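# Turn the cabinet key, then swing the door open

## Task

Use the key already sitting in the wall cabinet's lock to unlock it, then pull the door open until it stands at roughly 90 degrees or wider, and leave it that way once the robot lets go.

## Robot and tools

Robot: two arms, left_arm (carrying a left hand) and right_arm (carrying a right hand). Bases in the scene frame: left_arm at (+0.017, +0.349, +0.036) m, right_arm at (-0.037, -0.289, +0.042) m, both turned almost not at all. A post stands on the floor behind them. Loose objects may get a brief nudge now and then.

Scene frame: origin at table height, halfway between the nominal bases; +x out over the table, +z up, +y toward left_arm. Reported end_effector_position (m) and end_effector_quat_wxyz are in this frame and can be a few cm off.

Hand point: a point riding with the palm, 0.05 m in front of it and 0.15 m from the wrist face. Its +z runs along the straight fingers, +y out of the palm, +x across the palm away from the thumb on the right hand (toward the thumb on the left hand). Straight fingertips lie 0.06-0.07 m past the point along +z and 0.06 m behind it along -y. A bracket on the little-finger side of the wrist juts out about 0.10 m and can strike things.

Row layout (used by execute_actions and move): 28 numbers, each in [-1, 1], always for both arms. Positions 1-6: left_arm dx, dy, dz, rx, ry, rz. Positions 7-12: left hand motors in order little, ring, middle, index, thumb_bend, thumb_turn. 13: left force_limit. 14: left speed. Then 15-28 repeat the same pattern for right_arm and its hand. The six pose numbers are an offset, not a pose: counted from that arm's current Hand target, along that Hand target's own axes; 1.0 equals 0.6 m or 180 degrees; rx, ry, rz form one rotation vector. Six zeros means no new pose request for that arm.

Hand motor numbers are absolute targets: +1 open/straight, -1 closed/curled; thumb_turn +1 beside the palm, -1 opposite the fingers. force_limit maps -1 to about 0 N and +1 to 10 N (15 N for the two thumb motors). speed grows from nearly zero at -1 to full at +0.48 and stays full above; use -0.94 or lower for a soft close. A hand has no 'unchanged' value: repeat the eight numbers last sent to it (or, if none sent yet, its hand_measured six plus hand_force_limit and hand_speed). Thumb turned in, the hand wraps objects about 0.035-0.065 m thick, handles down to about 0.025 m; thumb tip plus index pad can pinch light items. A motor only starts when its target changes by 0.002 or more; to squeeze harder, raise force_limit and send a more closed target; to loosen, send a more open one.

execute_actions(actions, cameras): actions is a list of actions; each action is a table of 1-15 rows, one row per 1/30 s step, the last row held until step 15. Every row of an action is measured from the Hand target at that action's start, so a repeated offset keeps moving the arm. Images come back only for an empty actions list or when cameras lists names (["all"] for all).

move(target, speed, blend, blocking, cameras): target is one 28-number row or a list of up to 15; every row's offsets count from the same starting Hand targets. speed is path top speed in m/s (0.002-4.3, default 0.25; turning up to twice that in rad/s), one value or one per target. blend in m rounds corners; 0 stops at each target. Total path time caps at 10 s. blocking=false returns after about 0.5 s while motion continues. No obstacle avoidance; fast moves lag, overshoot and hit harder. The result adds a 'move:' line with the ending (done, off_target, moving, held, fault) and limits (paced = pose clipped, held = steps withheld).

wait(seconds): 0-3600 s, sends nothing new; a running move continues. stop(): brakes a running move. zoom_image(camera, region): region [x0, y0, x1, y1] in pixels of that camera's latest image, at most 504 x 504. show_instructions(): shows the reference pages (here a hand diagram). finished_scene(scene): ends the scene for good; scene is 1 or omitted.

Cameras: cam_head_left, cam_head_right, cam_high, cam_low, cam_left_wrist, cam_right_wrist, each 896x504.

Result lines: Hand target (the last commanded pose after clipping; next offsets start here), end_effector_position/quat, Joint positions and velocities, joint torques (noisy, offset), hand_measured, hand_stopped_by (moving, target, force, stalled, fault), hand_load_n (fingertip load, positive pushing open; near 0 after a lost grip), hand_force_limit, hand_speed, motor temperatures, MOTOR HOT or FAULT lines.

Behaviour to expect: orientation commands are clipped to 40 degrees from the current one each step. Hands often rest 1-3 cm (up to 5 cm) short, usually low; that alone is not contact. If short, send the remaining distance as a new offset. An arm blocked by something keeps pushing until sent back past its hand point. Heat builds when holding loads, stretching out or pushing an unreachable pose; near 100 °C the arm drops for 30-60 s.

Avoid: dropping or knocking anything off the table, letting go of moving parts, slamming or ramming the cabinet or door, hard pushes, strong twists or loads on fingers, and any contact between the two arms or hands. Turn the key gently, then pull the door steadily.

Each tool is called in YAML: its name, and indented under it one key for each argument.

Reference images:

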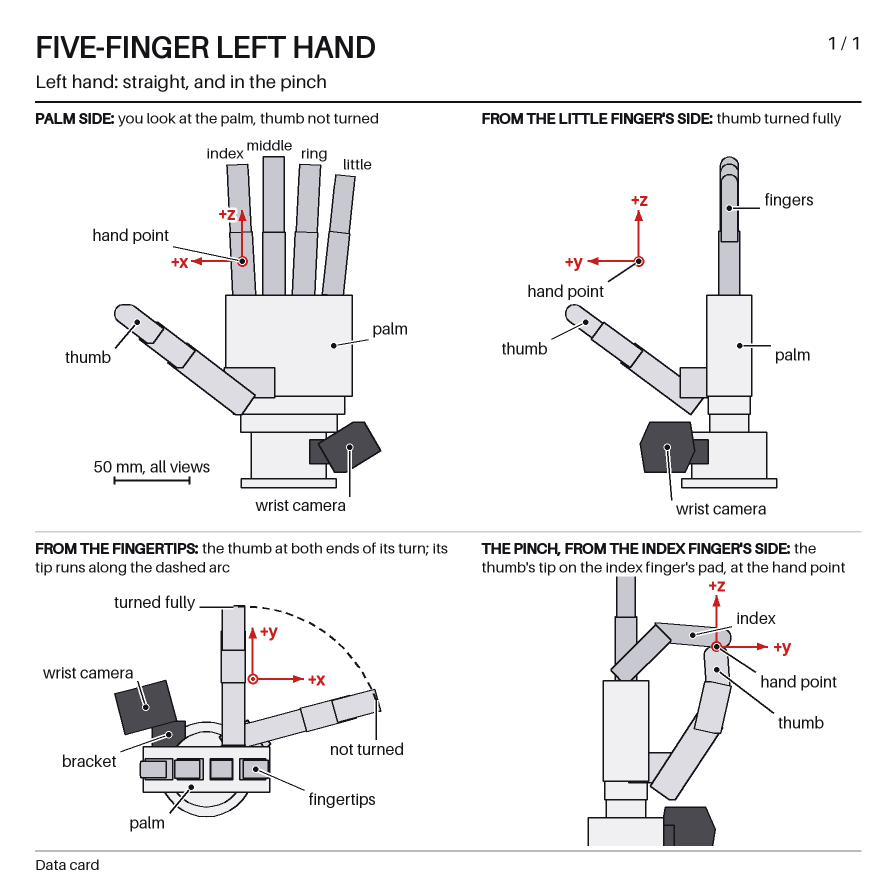

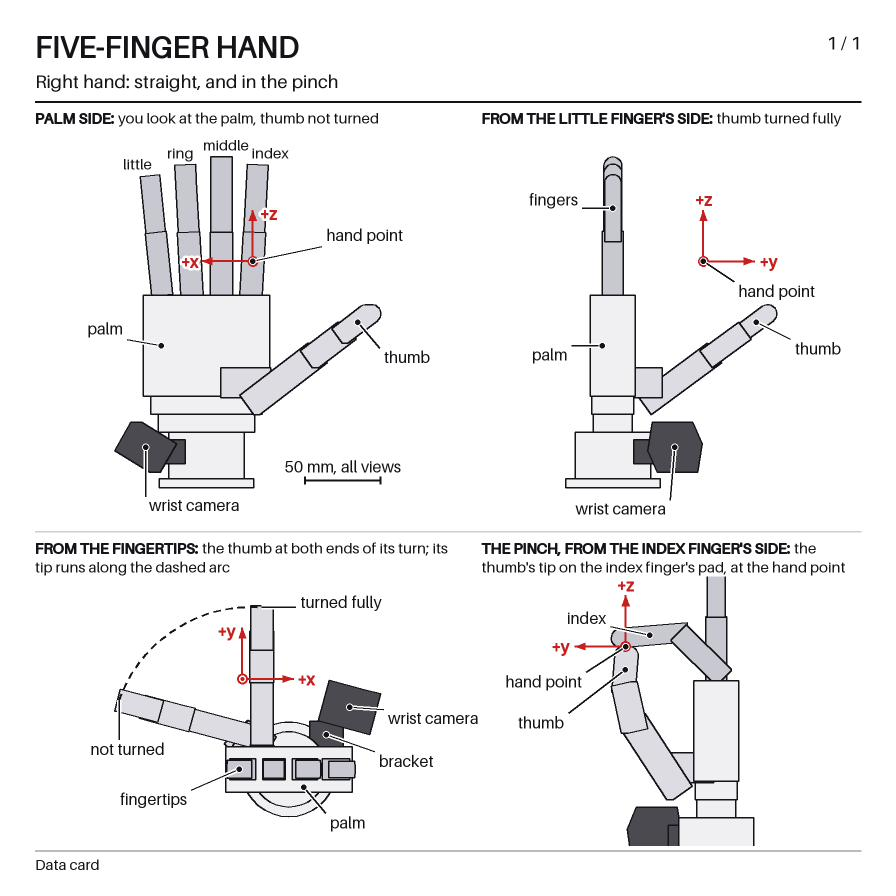

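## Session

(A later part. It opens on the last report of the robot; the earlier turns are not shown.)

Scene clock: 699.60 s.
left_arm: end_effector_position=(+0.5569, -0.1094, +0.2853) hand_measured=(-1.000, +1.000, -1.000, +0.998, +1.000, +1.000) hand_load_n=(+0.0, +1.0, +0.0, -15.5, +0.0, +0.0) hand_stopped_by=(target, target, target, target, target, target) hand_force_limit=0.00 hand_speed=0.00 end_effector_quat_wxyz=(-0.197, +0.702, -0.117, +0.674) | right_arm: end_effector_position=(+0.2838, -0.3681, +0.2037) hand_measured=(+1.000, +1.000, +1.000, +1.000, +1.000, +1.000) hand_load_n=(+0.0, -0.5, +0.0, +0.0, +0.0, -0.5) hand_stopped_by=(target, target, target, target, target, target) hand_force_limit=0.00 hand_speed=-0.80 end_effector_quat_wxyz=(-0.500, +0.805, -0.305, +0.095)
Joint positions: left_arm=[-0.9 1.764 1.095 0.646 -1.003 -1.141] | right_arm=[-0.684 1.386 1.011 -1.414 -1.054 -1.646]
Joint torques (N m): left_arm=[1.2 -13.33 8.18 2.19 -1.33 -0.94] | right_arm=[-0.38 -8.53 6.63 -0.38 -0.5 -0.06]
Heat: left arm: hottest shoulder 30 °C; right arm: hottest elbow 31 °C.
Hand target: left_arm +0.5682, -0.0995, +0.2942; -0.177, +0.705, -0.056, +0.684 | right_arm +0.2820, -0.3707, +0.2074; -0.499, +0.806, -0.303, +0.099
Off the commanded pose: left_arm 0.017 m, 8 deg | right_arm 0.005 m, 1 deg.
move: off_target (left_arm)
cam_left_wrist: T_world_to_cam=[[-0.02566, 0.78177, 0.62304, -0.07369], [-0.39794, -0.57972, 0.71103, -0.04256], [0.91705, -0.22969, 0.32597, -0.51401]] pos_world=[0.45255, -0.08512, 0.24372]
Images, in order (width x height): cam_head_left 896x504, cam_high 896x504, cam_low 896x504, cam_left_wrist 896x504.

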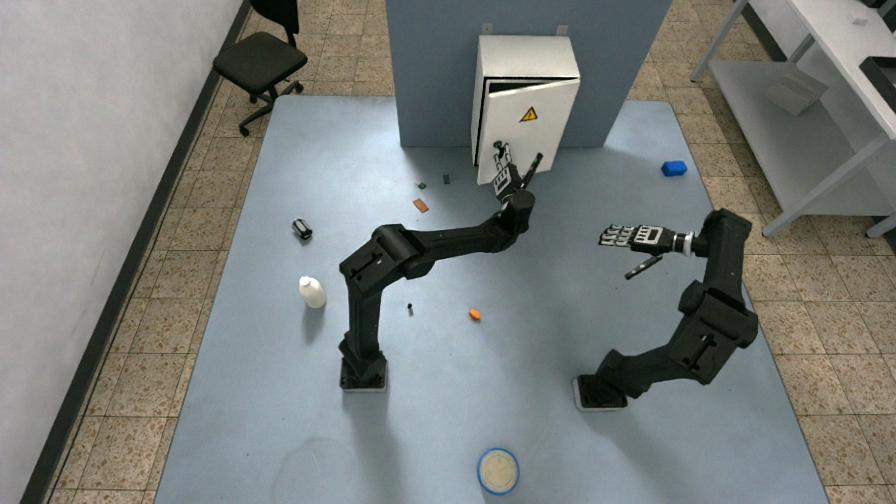

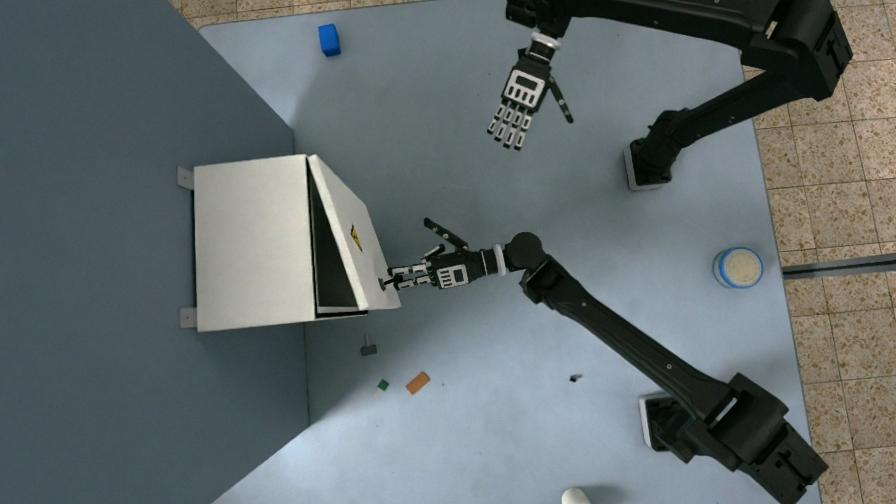

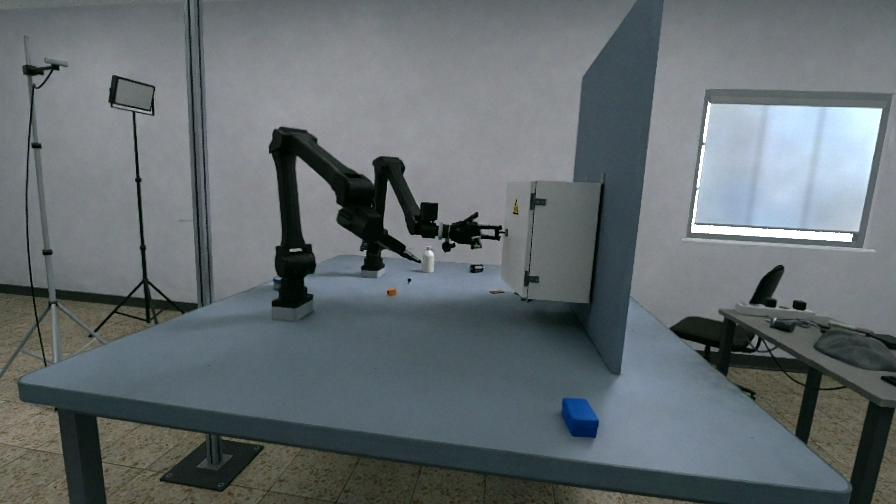

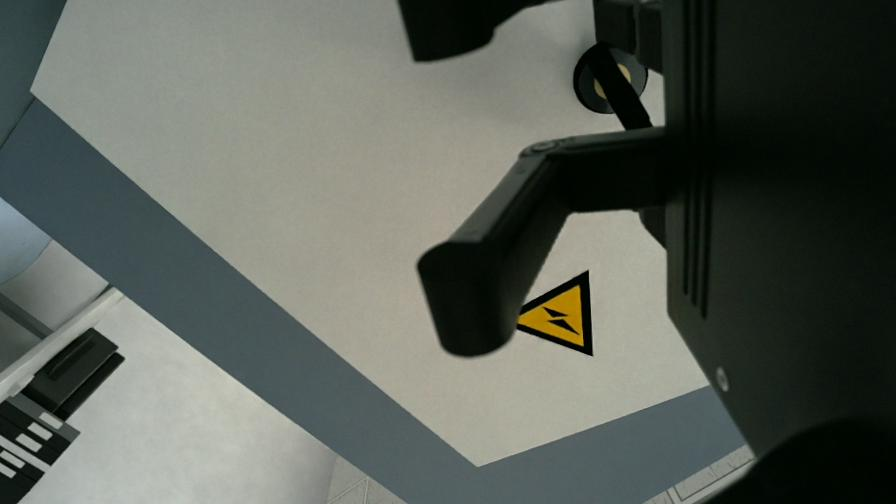

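move:
  target:
    - [0.0169,0.049,-0.0596,0.0526,-0.0181,0,-1,1,-1,1,1,1,0,0,0,0,0,0,0,0,1,1,1,1,1,1,0,-0.8]
    - [0.035,0.1015,-0.1012,0.0946,-0.0326,0,-1,1,-1,1,1,1,0,0,0,0,0,0,0,0,1,1,1,1,1,1,0,-0.8]
  speed: 0.08
  blend: 0.01
  cameras: ["cam_low","cam_high","cam_head_left","cam_left_wrist"]

zoom_image:
  camera: "cam_high"
  region: [330, 200, 490, 340]

Scene clock: 715.40 s.
left_arm: end_effector_position=(+0.5221, -0.1655, +0.2883) hand_measured=(-1.000, +1.000, -1.000, +0.998, +1.000, +1.000) hand_load_n=(+0.0, +1.5, +0.0, -13.0, +0.0, +0.0) hand_stopped_by=(target, target, target, target, target, target) hand_force_limit=0.00 hand_speed=0.00 end_effector_quat_wxyz=(-0.300, +0.706, +0.023, +0.641) | right_arm: end_effector_position=(+0.2838, -0.3681, +0.2037) hand_measured=(+1.000, +1.000, +1.000, +1.000, +1.000, +1.000) hand_load_n=(+0.0, +0.5, +0.0, +0.0, +0.0, +0.0) hand_stopped_by=(target, target, target, target, target, target) hand_force_limit=0.00 hand_speed=-0.80 end_effector_quat_wxyz=(-0.500, +0.805, -0.305, +0.095)
Joint positions: left_arm=[-1.079 1.96 1.372 0.646 -1.533 -1.107] | right_arm=[-0.684 1.386 1.011 -1.414 -1.054 -1.646]
Joint torques (N m): left_arm=[-0.56 -15.85 9.37 1.59 -0.83 -0.39] | right_arm=[-0.5 -8.29 6.67 -0.42 -0.47 -0.08]
Heat: left arm: hottest shoulder 30 °C; right arm: hottest elbow 31 °C.
Hand target: left_arm +0.5196, -0.1735, +0.2943; -0.282, +0.705, +0.055, +0.648 | right_arm +0.2820, -0.3707, +0.2074; -0.499, +0.806, -0.303, +0.099
Off the commanded pose: left_arm 0.010 m, 4 deg | right_arm 0.005 m, 1 deg.
move: off_target (left_arm)
cam_left_wrist: T_world_to_cam=[[-0.31369, 0.74459, 0.58923, 0.12142], [-0.19747, -0.65814, 0.72654, -0.21321], [0.92876, 0.11155, 0.35348, -0.45357]] pos_world=[0.41724, -0.18013, 0.24369]
Images, in order (width x height): cam_head_left 896x504, cam_high 896x504, cam_low 896x504, cam_left_wrist 896x504.

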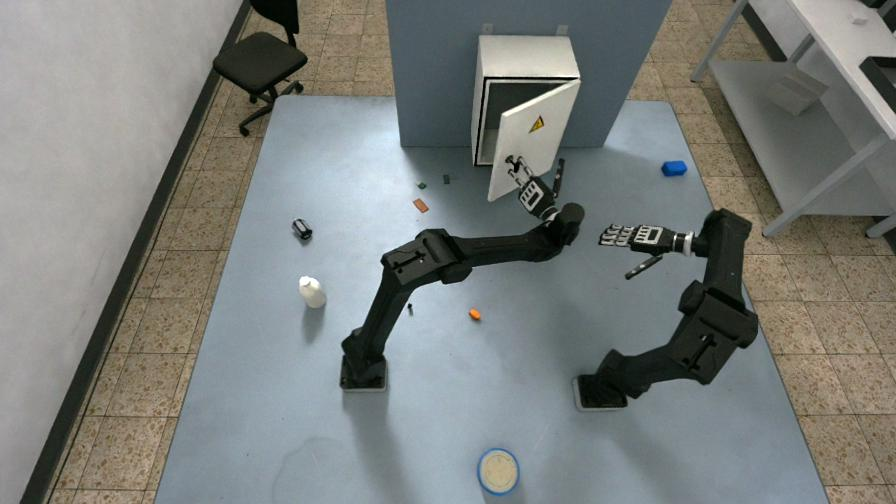

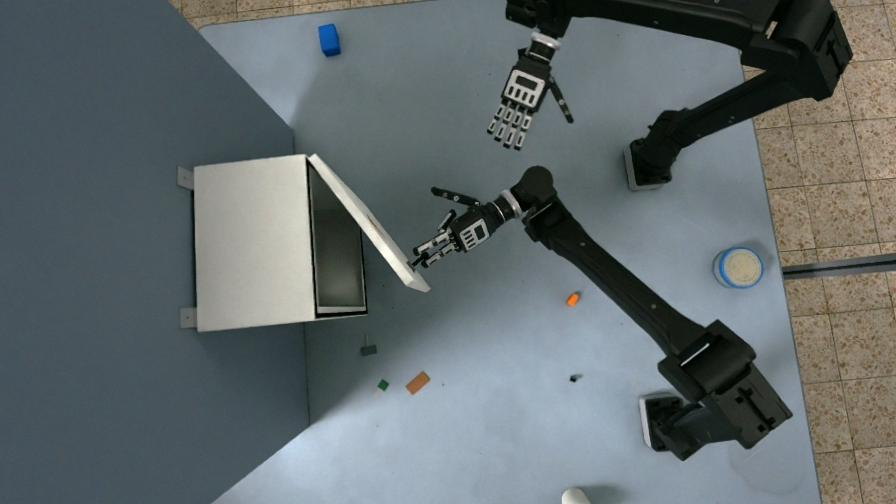

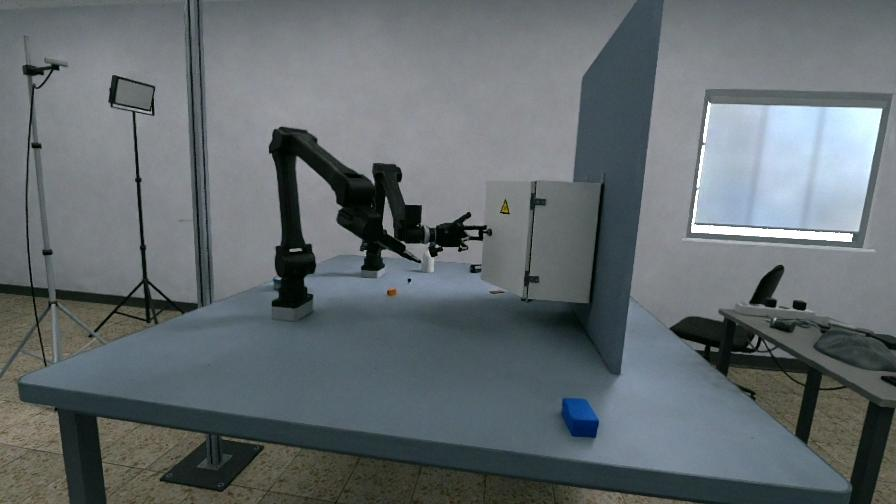

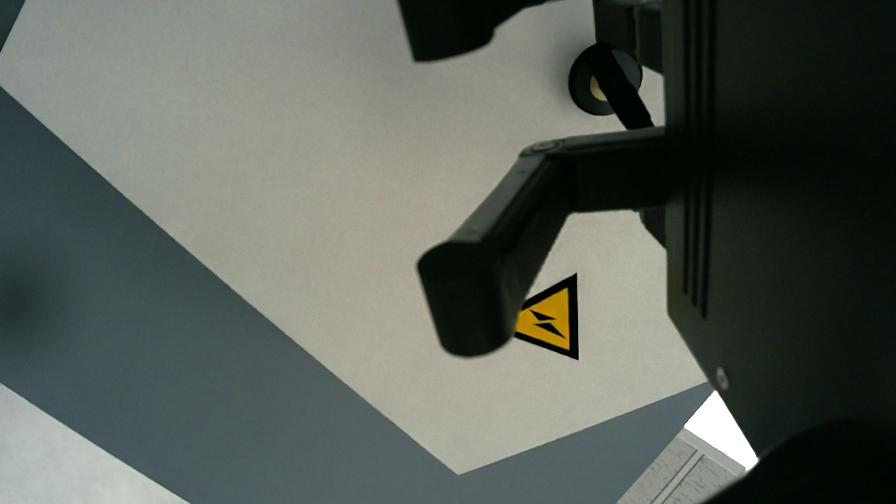

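Scaled by 3.150 from the camera's image (finer frame: 1280x720).

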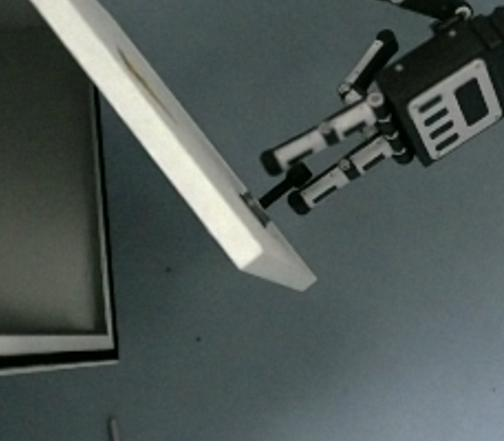

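move:
  target:
    - [-0.0215,0.0051,0,0,0,0.0667,-1,1,-1,1,1,1,0,0,0,0,0,0,0,0,1,1,1,1,1,1,0,-0.8]
    - [-0.0215,0.0051,-0.1333,0,0,0.0667,-1,1,-1,1,1,1,0,0,0,0,0,0,0,0,1,1,1,1,1,1,0,-0.8]
  speed: 0.1
  cameras: ["cam_low","cam_high"]

zoom_image:
  camera: "cam_high"
  region: [330, 200, 490, 340]

Scene clock: 743.90 s.
left_arm: end_effector_position=(+0.4538, -0.2121, +0.2764) hand_measured=(-1.000, +1.000, -1.000, +1.000, +1.000, +1.000) hand_load_n=(+0.0, +0.0, +0.0, +0.0, -0.5, -0.5) hand_stopped_by=(target, target, target, target, target, target) hand_force_limit=0.00 hand_speed=0.00 end_effector_quat_wxyz=(-0.316, +0.704, -0.061, +0.633) | right_arm: end_effector_position=(+0.2838, -0.3681, +0.2037) hand_measured=(+1.000, +1.000, +1.000, +1.000, +1.000, +1.000) hand_load_n=(+0.0, +0.0, +0.0, +0.0, +0.0, -0.5) hand_stopped_by=(target, target, target, target, target, target) hand_force_limit=0.00 hand_speed=-0.80 end_effector_quat_wxyz=(-0.500, +0.805, -0.305, +0.095)
Joint positions: left_arm=[-1.2 1.947 1.353 0.613 -1.563 -1.001] | right_arm=[-0.684 1.386 1.011 -1.414 -1.054 -1.646]
Joint torques (N m): left_arm=[-0.15 -18.26 6.31 0.79 -0.13 -0.01] | right_arm=[-0.44 -7.65 6.53 -0.39 -0.52 -0.11]
Heat: left arm: hottest shoulder 31 °C; right arm: hottest elbow 31 °C.
Hand target: left_arm +0.4483, -0.2100, +0.2813; -0.348, +0.707, -0.019, +0.615 | right_arm +0.2820, -0.3707, +0.2074; -0.499, +0.806, -0.303, +0.099
Off the commanded pose: left_arm 0.008 m, 6 deg | right_arm 0.005 m, 1 deg.
joint sent to its limit (left arm) — joint 5 (wrist yaw), lower limit. The joint targets are off in orientation, not in position.
move: off_target (left_arm)
Images, in order (width x height): cam_high 896x504, cam_low 896x504.

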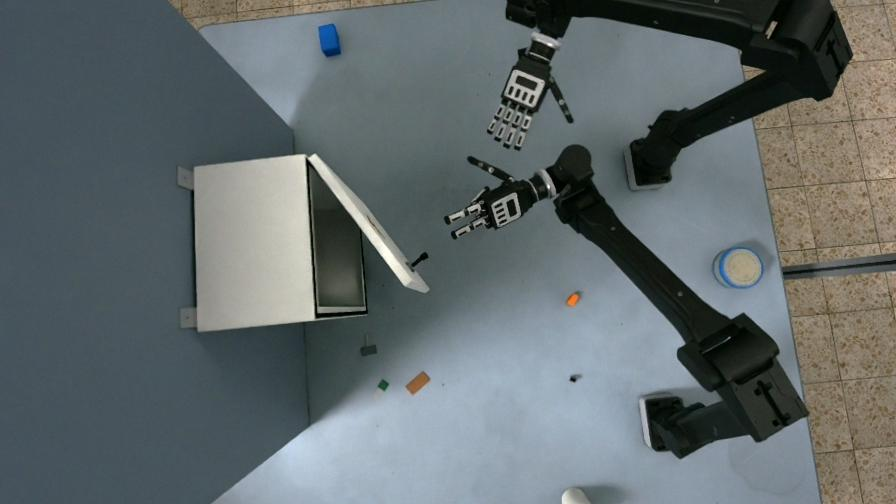

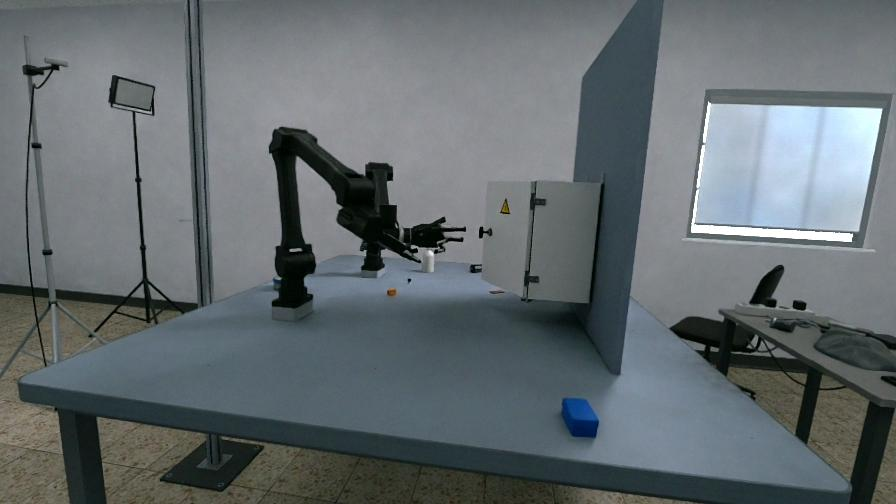

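Scaled by 3.150 from the camera's image (finer frame: 1280x720).

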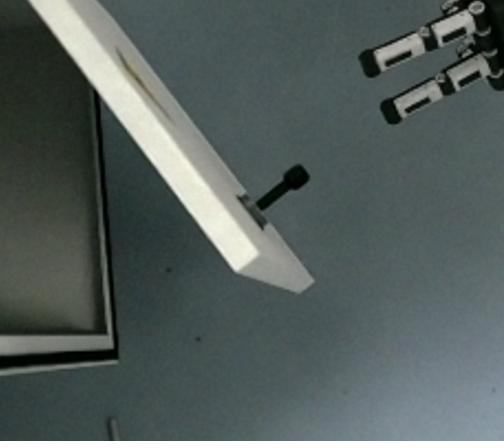

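move:
  target:
    - [-0.1181,-0.1961,0.0305,-0.1332,0.0801,0,1,1,1,1,1,1,0,0,0,0,0,0,0,0,1,1,1,1,1,1,0,-0.8]
    - [-0.1887,-0.3424,0.1165,-0.2325,0.0646,-0.1639,1,1,1,1,1,1,0,0,0,0,0,0,0,0,1,1,1,1,1,1,0,-0.8]
  speed: 0.2
  blend: 0.03
  cameras: ["cam_low","cam_high"]

Scene clock: 755.97 s.
left_arm: end_effector_position=(+0.4002, +0.0239, +0.2801) hand_measured=(+1.000, +1.000, +1.000, +1.000, +1.000, +1.000) hand_load_n=(+0.0, -0.5, +0.0, +0.0, +0.0, +0.0) hand_stopped_by=(target, target, target, target, target, target) hand_force_limit=0.00 hand_speed=0.00 end_effector_quat_wxyz=(+0.079, +0.709, -0.106, +0.692) | right_arm: end_effector_position=(+0.2838, -0.3681, +0.2037) hand_measured=(+1.000, +1.000, +1.000, +1.000, +1.000, +1.000) hand_load_n=(+0.0, +0.0, +0.0, +0.0, +0.0, -0.5) hand_stopped_by=(target, target, target, target, target, target) hand_force_limit=0.00 hand_speed=-0.80 end_effector_quat_wxyz=(-0.500, +0.805, -0.305, +0.095)
Joint positions: left_arm=[-0.811 1.276 0.419 0.824 -0.533 -1.552] | right_arm=[-0.684 1.386 1.011 -1.414 -1.054 -1.646]
Joint torques (N m): left_arm=[1.14 -7.3 5.75 2.35 0.09 -0.18] | right_arm=[-0.44 -8.12 6.57 -0.65 -0.53 -0.09]
Heat: left arm: hottest shoulder 30 °C; right arm: hottest elbow 31 °C.
Hand target: left_arm +0.4000, +0.0298, +0.2901; +0.092, +0.701, -0.092, +0.701 | right_arm +0.2820, -0.3707, +0.2074; -0.499, +0.806, -0.303, +0.099
Off the commanded pose: left_arm 0.012 m, 3 deg | right_arm 0.005 m, 1 deg.
move: off_target (left_arm)
Images, in order (width x height): cam_high 896x504, cam_low 896x504.

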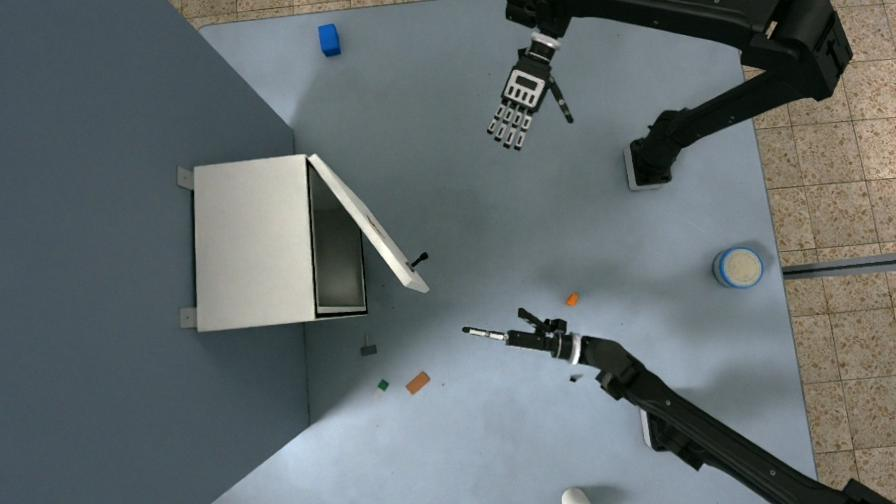

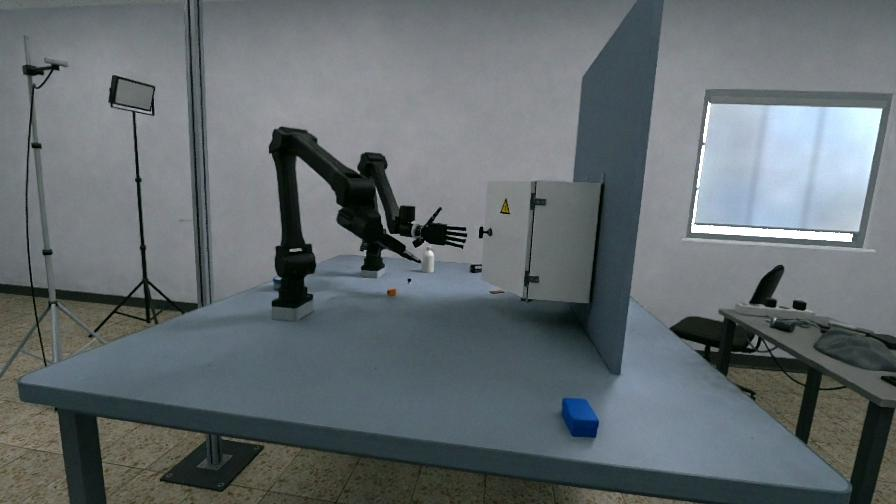

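move:
  target:
    - [0,0.0051,0.1739,0,0,0,1,1,1,1,1,1,0,0,0,0,0,0,0,0,1,1,1,1,1,1,0,-0.8]
    - [0,0.1661,0.2171,-0.0556,0,0,1,1,1,1,1,1,0,0,0,0,0,0,0,0,1,1,1,1,1,1,0,-0.8]
  speed: [0.2,0.1]
  blend: 0.015
  cameras: ["cam_low","cam_high"]

zoom_image:
  camera: "cam_high"
  region: [300, 140, 560, 340]

Scene clock: 770.77 s.
left_arm: end_effector_position=(+0.4968, -0.0802, +0.2820) hand_measured=(+1.000, +1.000, +1.000, +1.000, +1.000, +1.000) hand_load_n=(+0.0, +0.5, +0.0, +0.0, +0.0, -0.5) hand_stopped_by=(target, target, target, target, target, target) hand_force_limit=0.00 hand_speed=0.00 end_effector_quat_wxyz=(+0.141, +0.696, -0.145, +0.689) | right_arm: end_effector_position=(+0.2838, -0.3681, +0.2037) hand_measured=(+1.000, +1.000, +1.000, +1.000, +1.000, +1.000) hand_load_n=(+0.0, +0.0, +0.0, +0.0, +0.0, +0.0) hand_stopped_by=(target, target, target, target, target, target) hand_force_limit=0.00 hand_speed=-0.80 end_effector_quat_wxyz=(-0.500, +0.805, -0.305, +0.095)
Joint positions: left_arm=[-0.755 1.63 0.785 0.833 -0.332 -1.57] | right_arm=[-0.684 1.386 1.011 -1.414 -1.054 -1.646]
Joint torques (N m): left_arm=[-0.79 -10.64 9.68 0.84 0.25 -0.1] | right_arm=[-0.44 -8.47 6.71 -0.46 -0.54 -0.06]
Heat: left arm: hottest shoulder 30 °C; right arm: hottest elbow 31 °C.
Hand target: left_arm +0.5002, -0.1000, +0.2900; +0.152, +0.691, -0.153, +0.690 | right_arm +0.2820, -0.3707, +0.2074; -0.499, +0.806, -0.303, +0.099
Off the commanded pose: left_arm 0.022 m, 2 deg | right_arm 0.005 m, 1 deg.
move: off_target (left_arm)
Images, in order (width x height): cam_high 896x504, cam_low 896x504.

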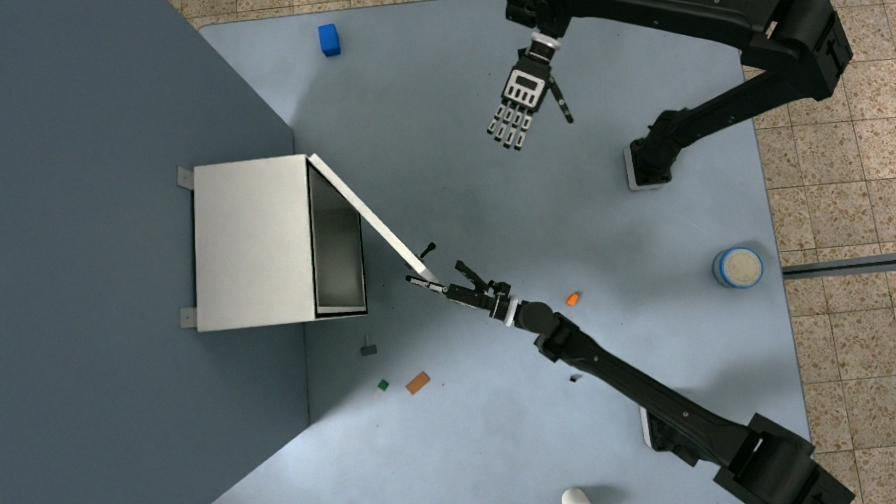

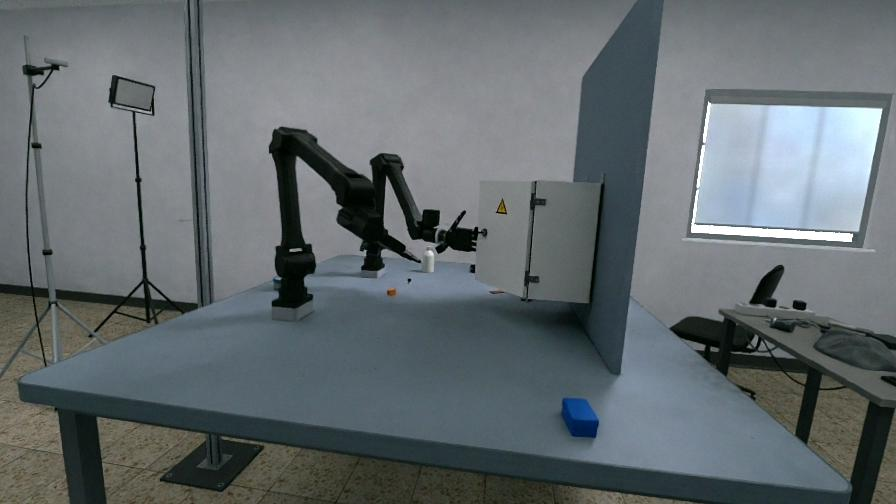

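Scaled by 1.938 from the camera's image (finer frame: 1280x720).

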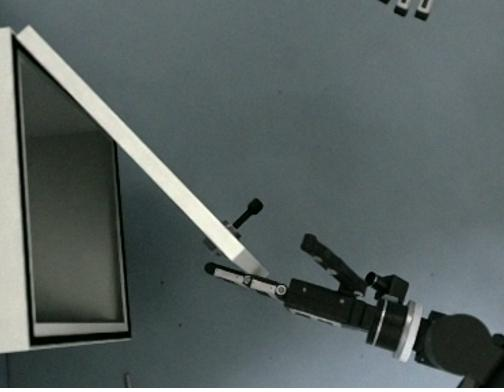

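move:
  target:
    - [0,0.1722,0.0252,-0.0389,0,0,1,1,1,1,1,1,0,0,0,0,0,0,0,0,1,1,1,1,1,1,0,-0.8]
    - [0,0.2582,0.0378,-0.0556,0,0,1,1,1,1,1,1,0,0,0,0,0,0,0,0,1,1,1,1,1,1,0,-0.8]
  speed: 0.1
  blend: 0.015
  cameras: ["cam_low","cam_high","cam_head_left"]

zoom_image:
  camera: "cam_high"
  region: [300, 120, 580, 340]

Scene clock: 782.33 s.
left_arm: end_effector_position=(+0.4467, -0.2405, +0.2819) hand_measured=(+1.000, +1.000, +1.000, +1.000, +1.000, +1.000) hand_load_n=(+0.0, +0.0, -0.5, +0.0, +0.0, +0.0) hand_stopped_by=(target, target, target, target, target, target) hand_force_limit=0.00 hand_speed=0.00 end_effector_quat_wxyz=(+0.214, +0.679, -0.214, +0.669) | right_arm: end_effector_position=(+0.2838, -0.3681, +0.2037) hand_measured=(+1.000, +1.000, +1.000, +1.000, +1.000, +1.000) hand_load_n=(+0.0, +0.0, -0.5, +0.0, -0.5, +0.0) hand_stopped_by=(target, target, target, target, target, target) hand_force_limit=0.00 hand_speed=-0.80 end_effector_quat_wxyz=(-0.500, +0.805, -0.305, +0.095)
Joint positions: left_arm=[-0.966 1.805 1.04 0.751 -0.335 -1.58] | right_arm=[-0.684 1.386 1.011 -1.414 -1.054 -1.646]
Joint torques (N m): left_arm=[0.44 -14.04 9.81 0.87 0 0.1] | right_arm=[-0.03 -8.35 6.68 -0.47 -0.53 -0.11]
Heat: left arm: hottest shoulder 29 °C; right arm: hottest elbow 31 °C.
Hand target: left_arm +0.4555, -0.2501, +0.2899; +0.212, +0.675, -0.212, +0.674 | right_arm +0.2820, -0.3707, +0.2074; -0.499, +0.806, -0.303, +0.099
Off the commanded pose: left_arm 0.015 m, 1 deg | right_arm 0.005 m, 1 deg.
move: off_target (left_arm)
Images, in order (width x height): cam_head_left 896x504, cam_high 896x504, cam_low 896x504.

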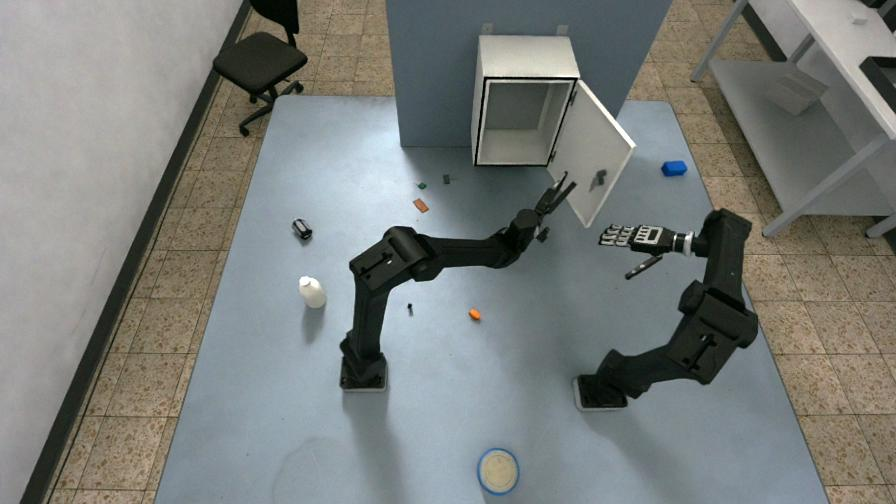

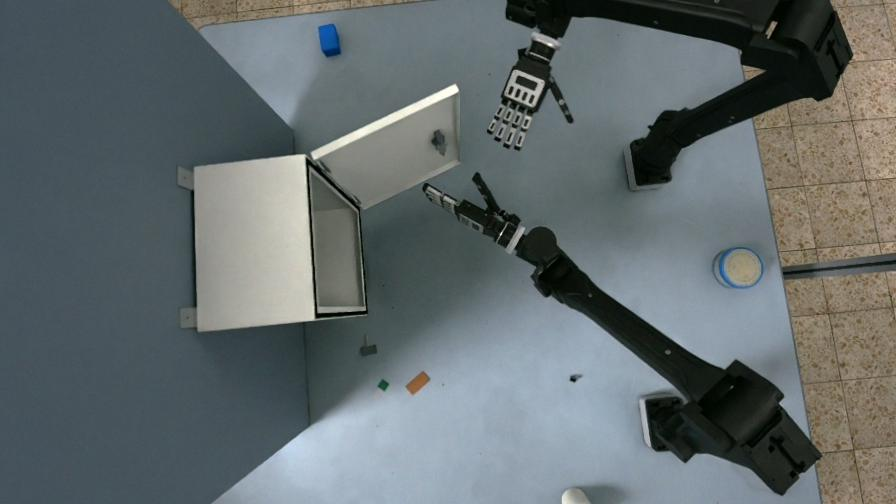

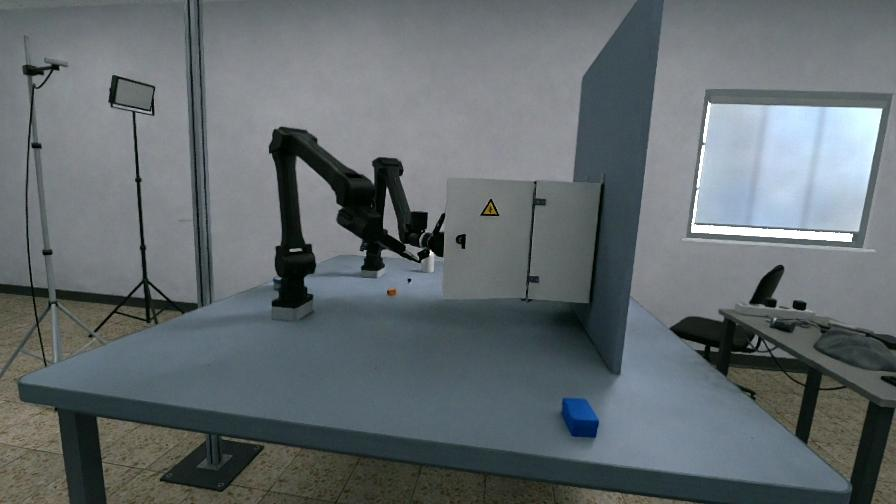

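Scaled by 1.800 from the camera's image (finer frame: 1280x720).

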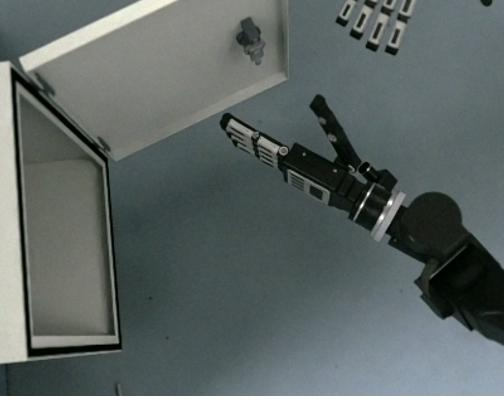

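move:
  target: [0,-0.0613,-0.1448,0,0,0,1,1,1,1,1,1,0,0,0,0,0,0,0,0,1,1,1,1,1,1,0,-0.8]
  speed: 0.2
  cameras: ["cam_high","cam_low"]

Scene clock: 789.33 s.
left_arm: end_effector_position=(+0.4017, -0.1773, +0.2841) hand_measured=(+1.000, +1.000, +1.000, +1.000, +1.000, +1.000) hand_load_n=(+0.0, +0.0, +0.0, +0.0, -0.5, +0.0) hand_stopped_by=(target, target, target, target, target, target) hand_force_limit=0.00 hand_speed=0.00 end_effector_quat_wxyz=(+0.211, +0.682, -0.218, +0.665) | right_arm: end_effector_position=(+0.2838, -0.3681, +0.2037) hand_measured=(+1.000, +1.000, +1.000, +1.000, +1.000, +1.000) hand_load_n=(+0.0, +0.0, +0.0, +0.0, +0.0, +0.0) hand_stopped_by=(target, target, target, target, target, target) hand_force_limit=0.00 hand_speed=-0.80 end_effector_quat_wxyz=(-0.500, +0.805, -0.305, +0.095)
Joint positions: left_arm=[-0.965 1.633 0.812 0.794 -0.334 -1.578] | right_arm=[-0.684 1.386 1.011 -1.414 -1.054 -1.646]
Joint torques (N m): left_arm=[1.38 -12.57 5.87 2.33 0.08 0.09] | right_arm=[-0.21 -8.47 6.52 -0.36 -0.54 -0.09]
Heat: left arm: hottest shoulder 29 °C; right arm: hottest elbow 31 °C.
Hand target: left_arm +0.4052, -0.1702, +0.2899; +0.212, +0.675, -0.212, +0.674 | right_arm +0.2820, -0.3707, +0.2074; -0.499, +0.806, -0.303, +0.099
Off the commanded pose: left_arm 0.010 m, 1 deg | right_arm 0.005 m, 1 deg.
move: done

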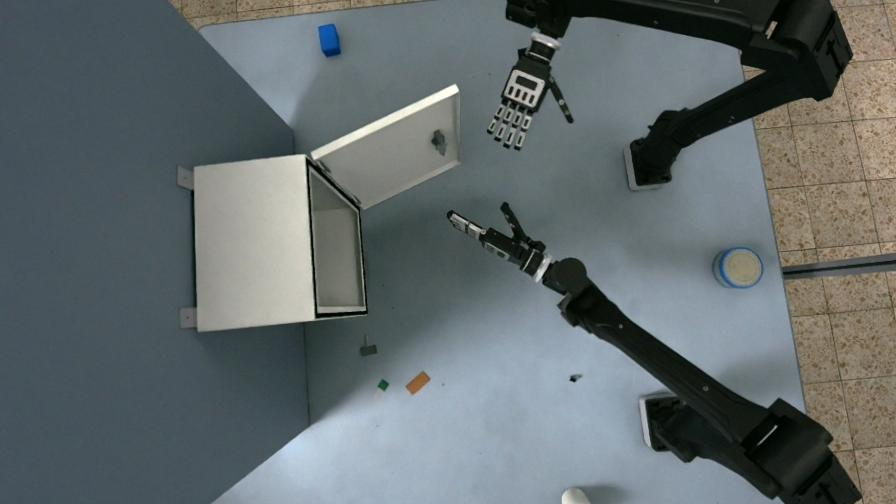

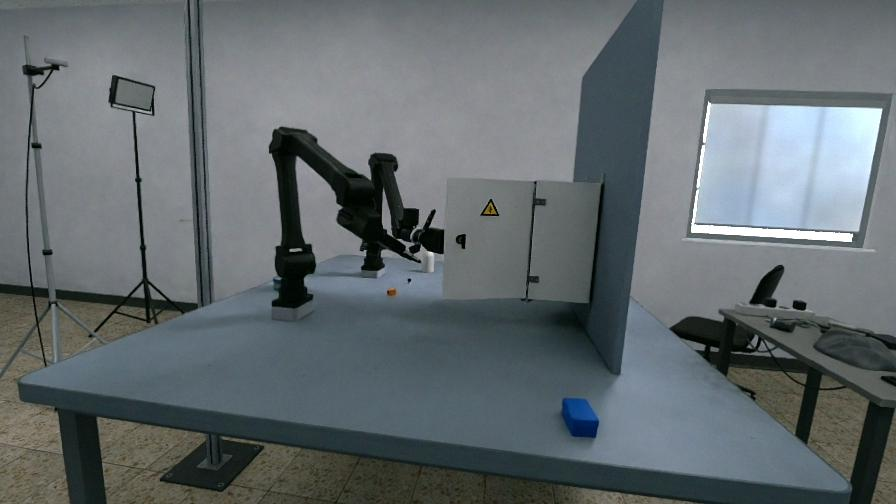

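finished_scene:

The scene is finished: the task was done.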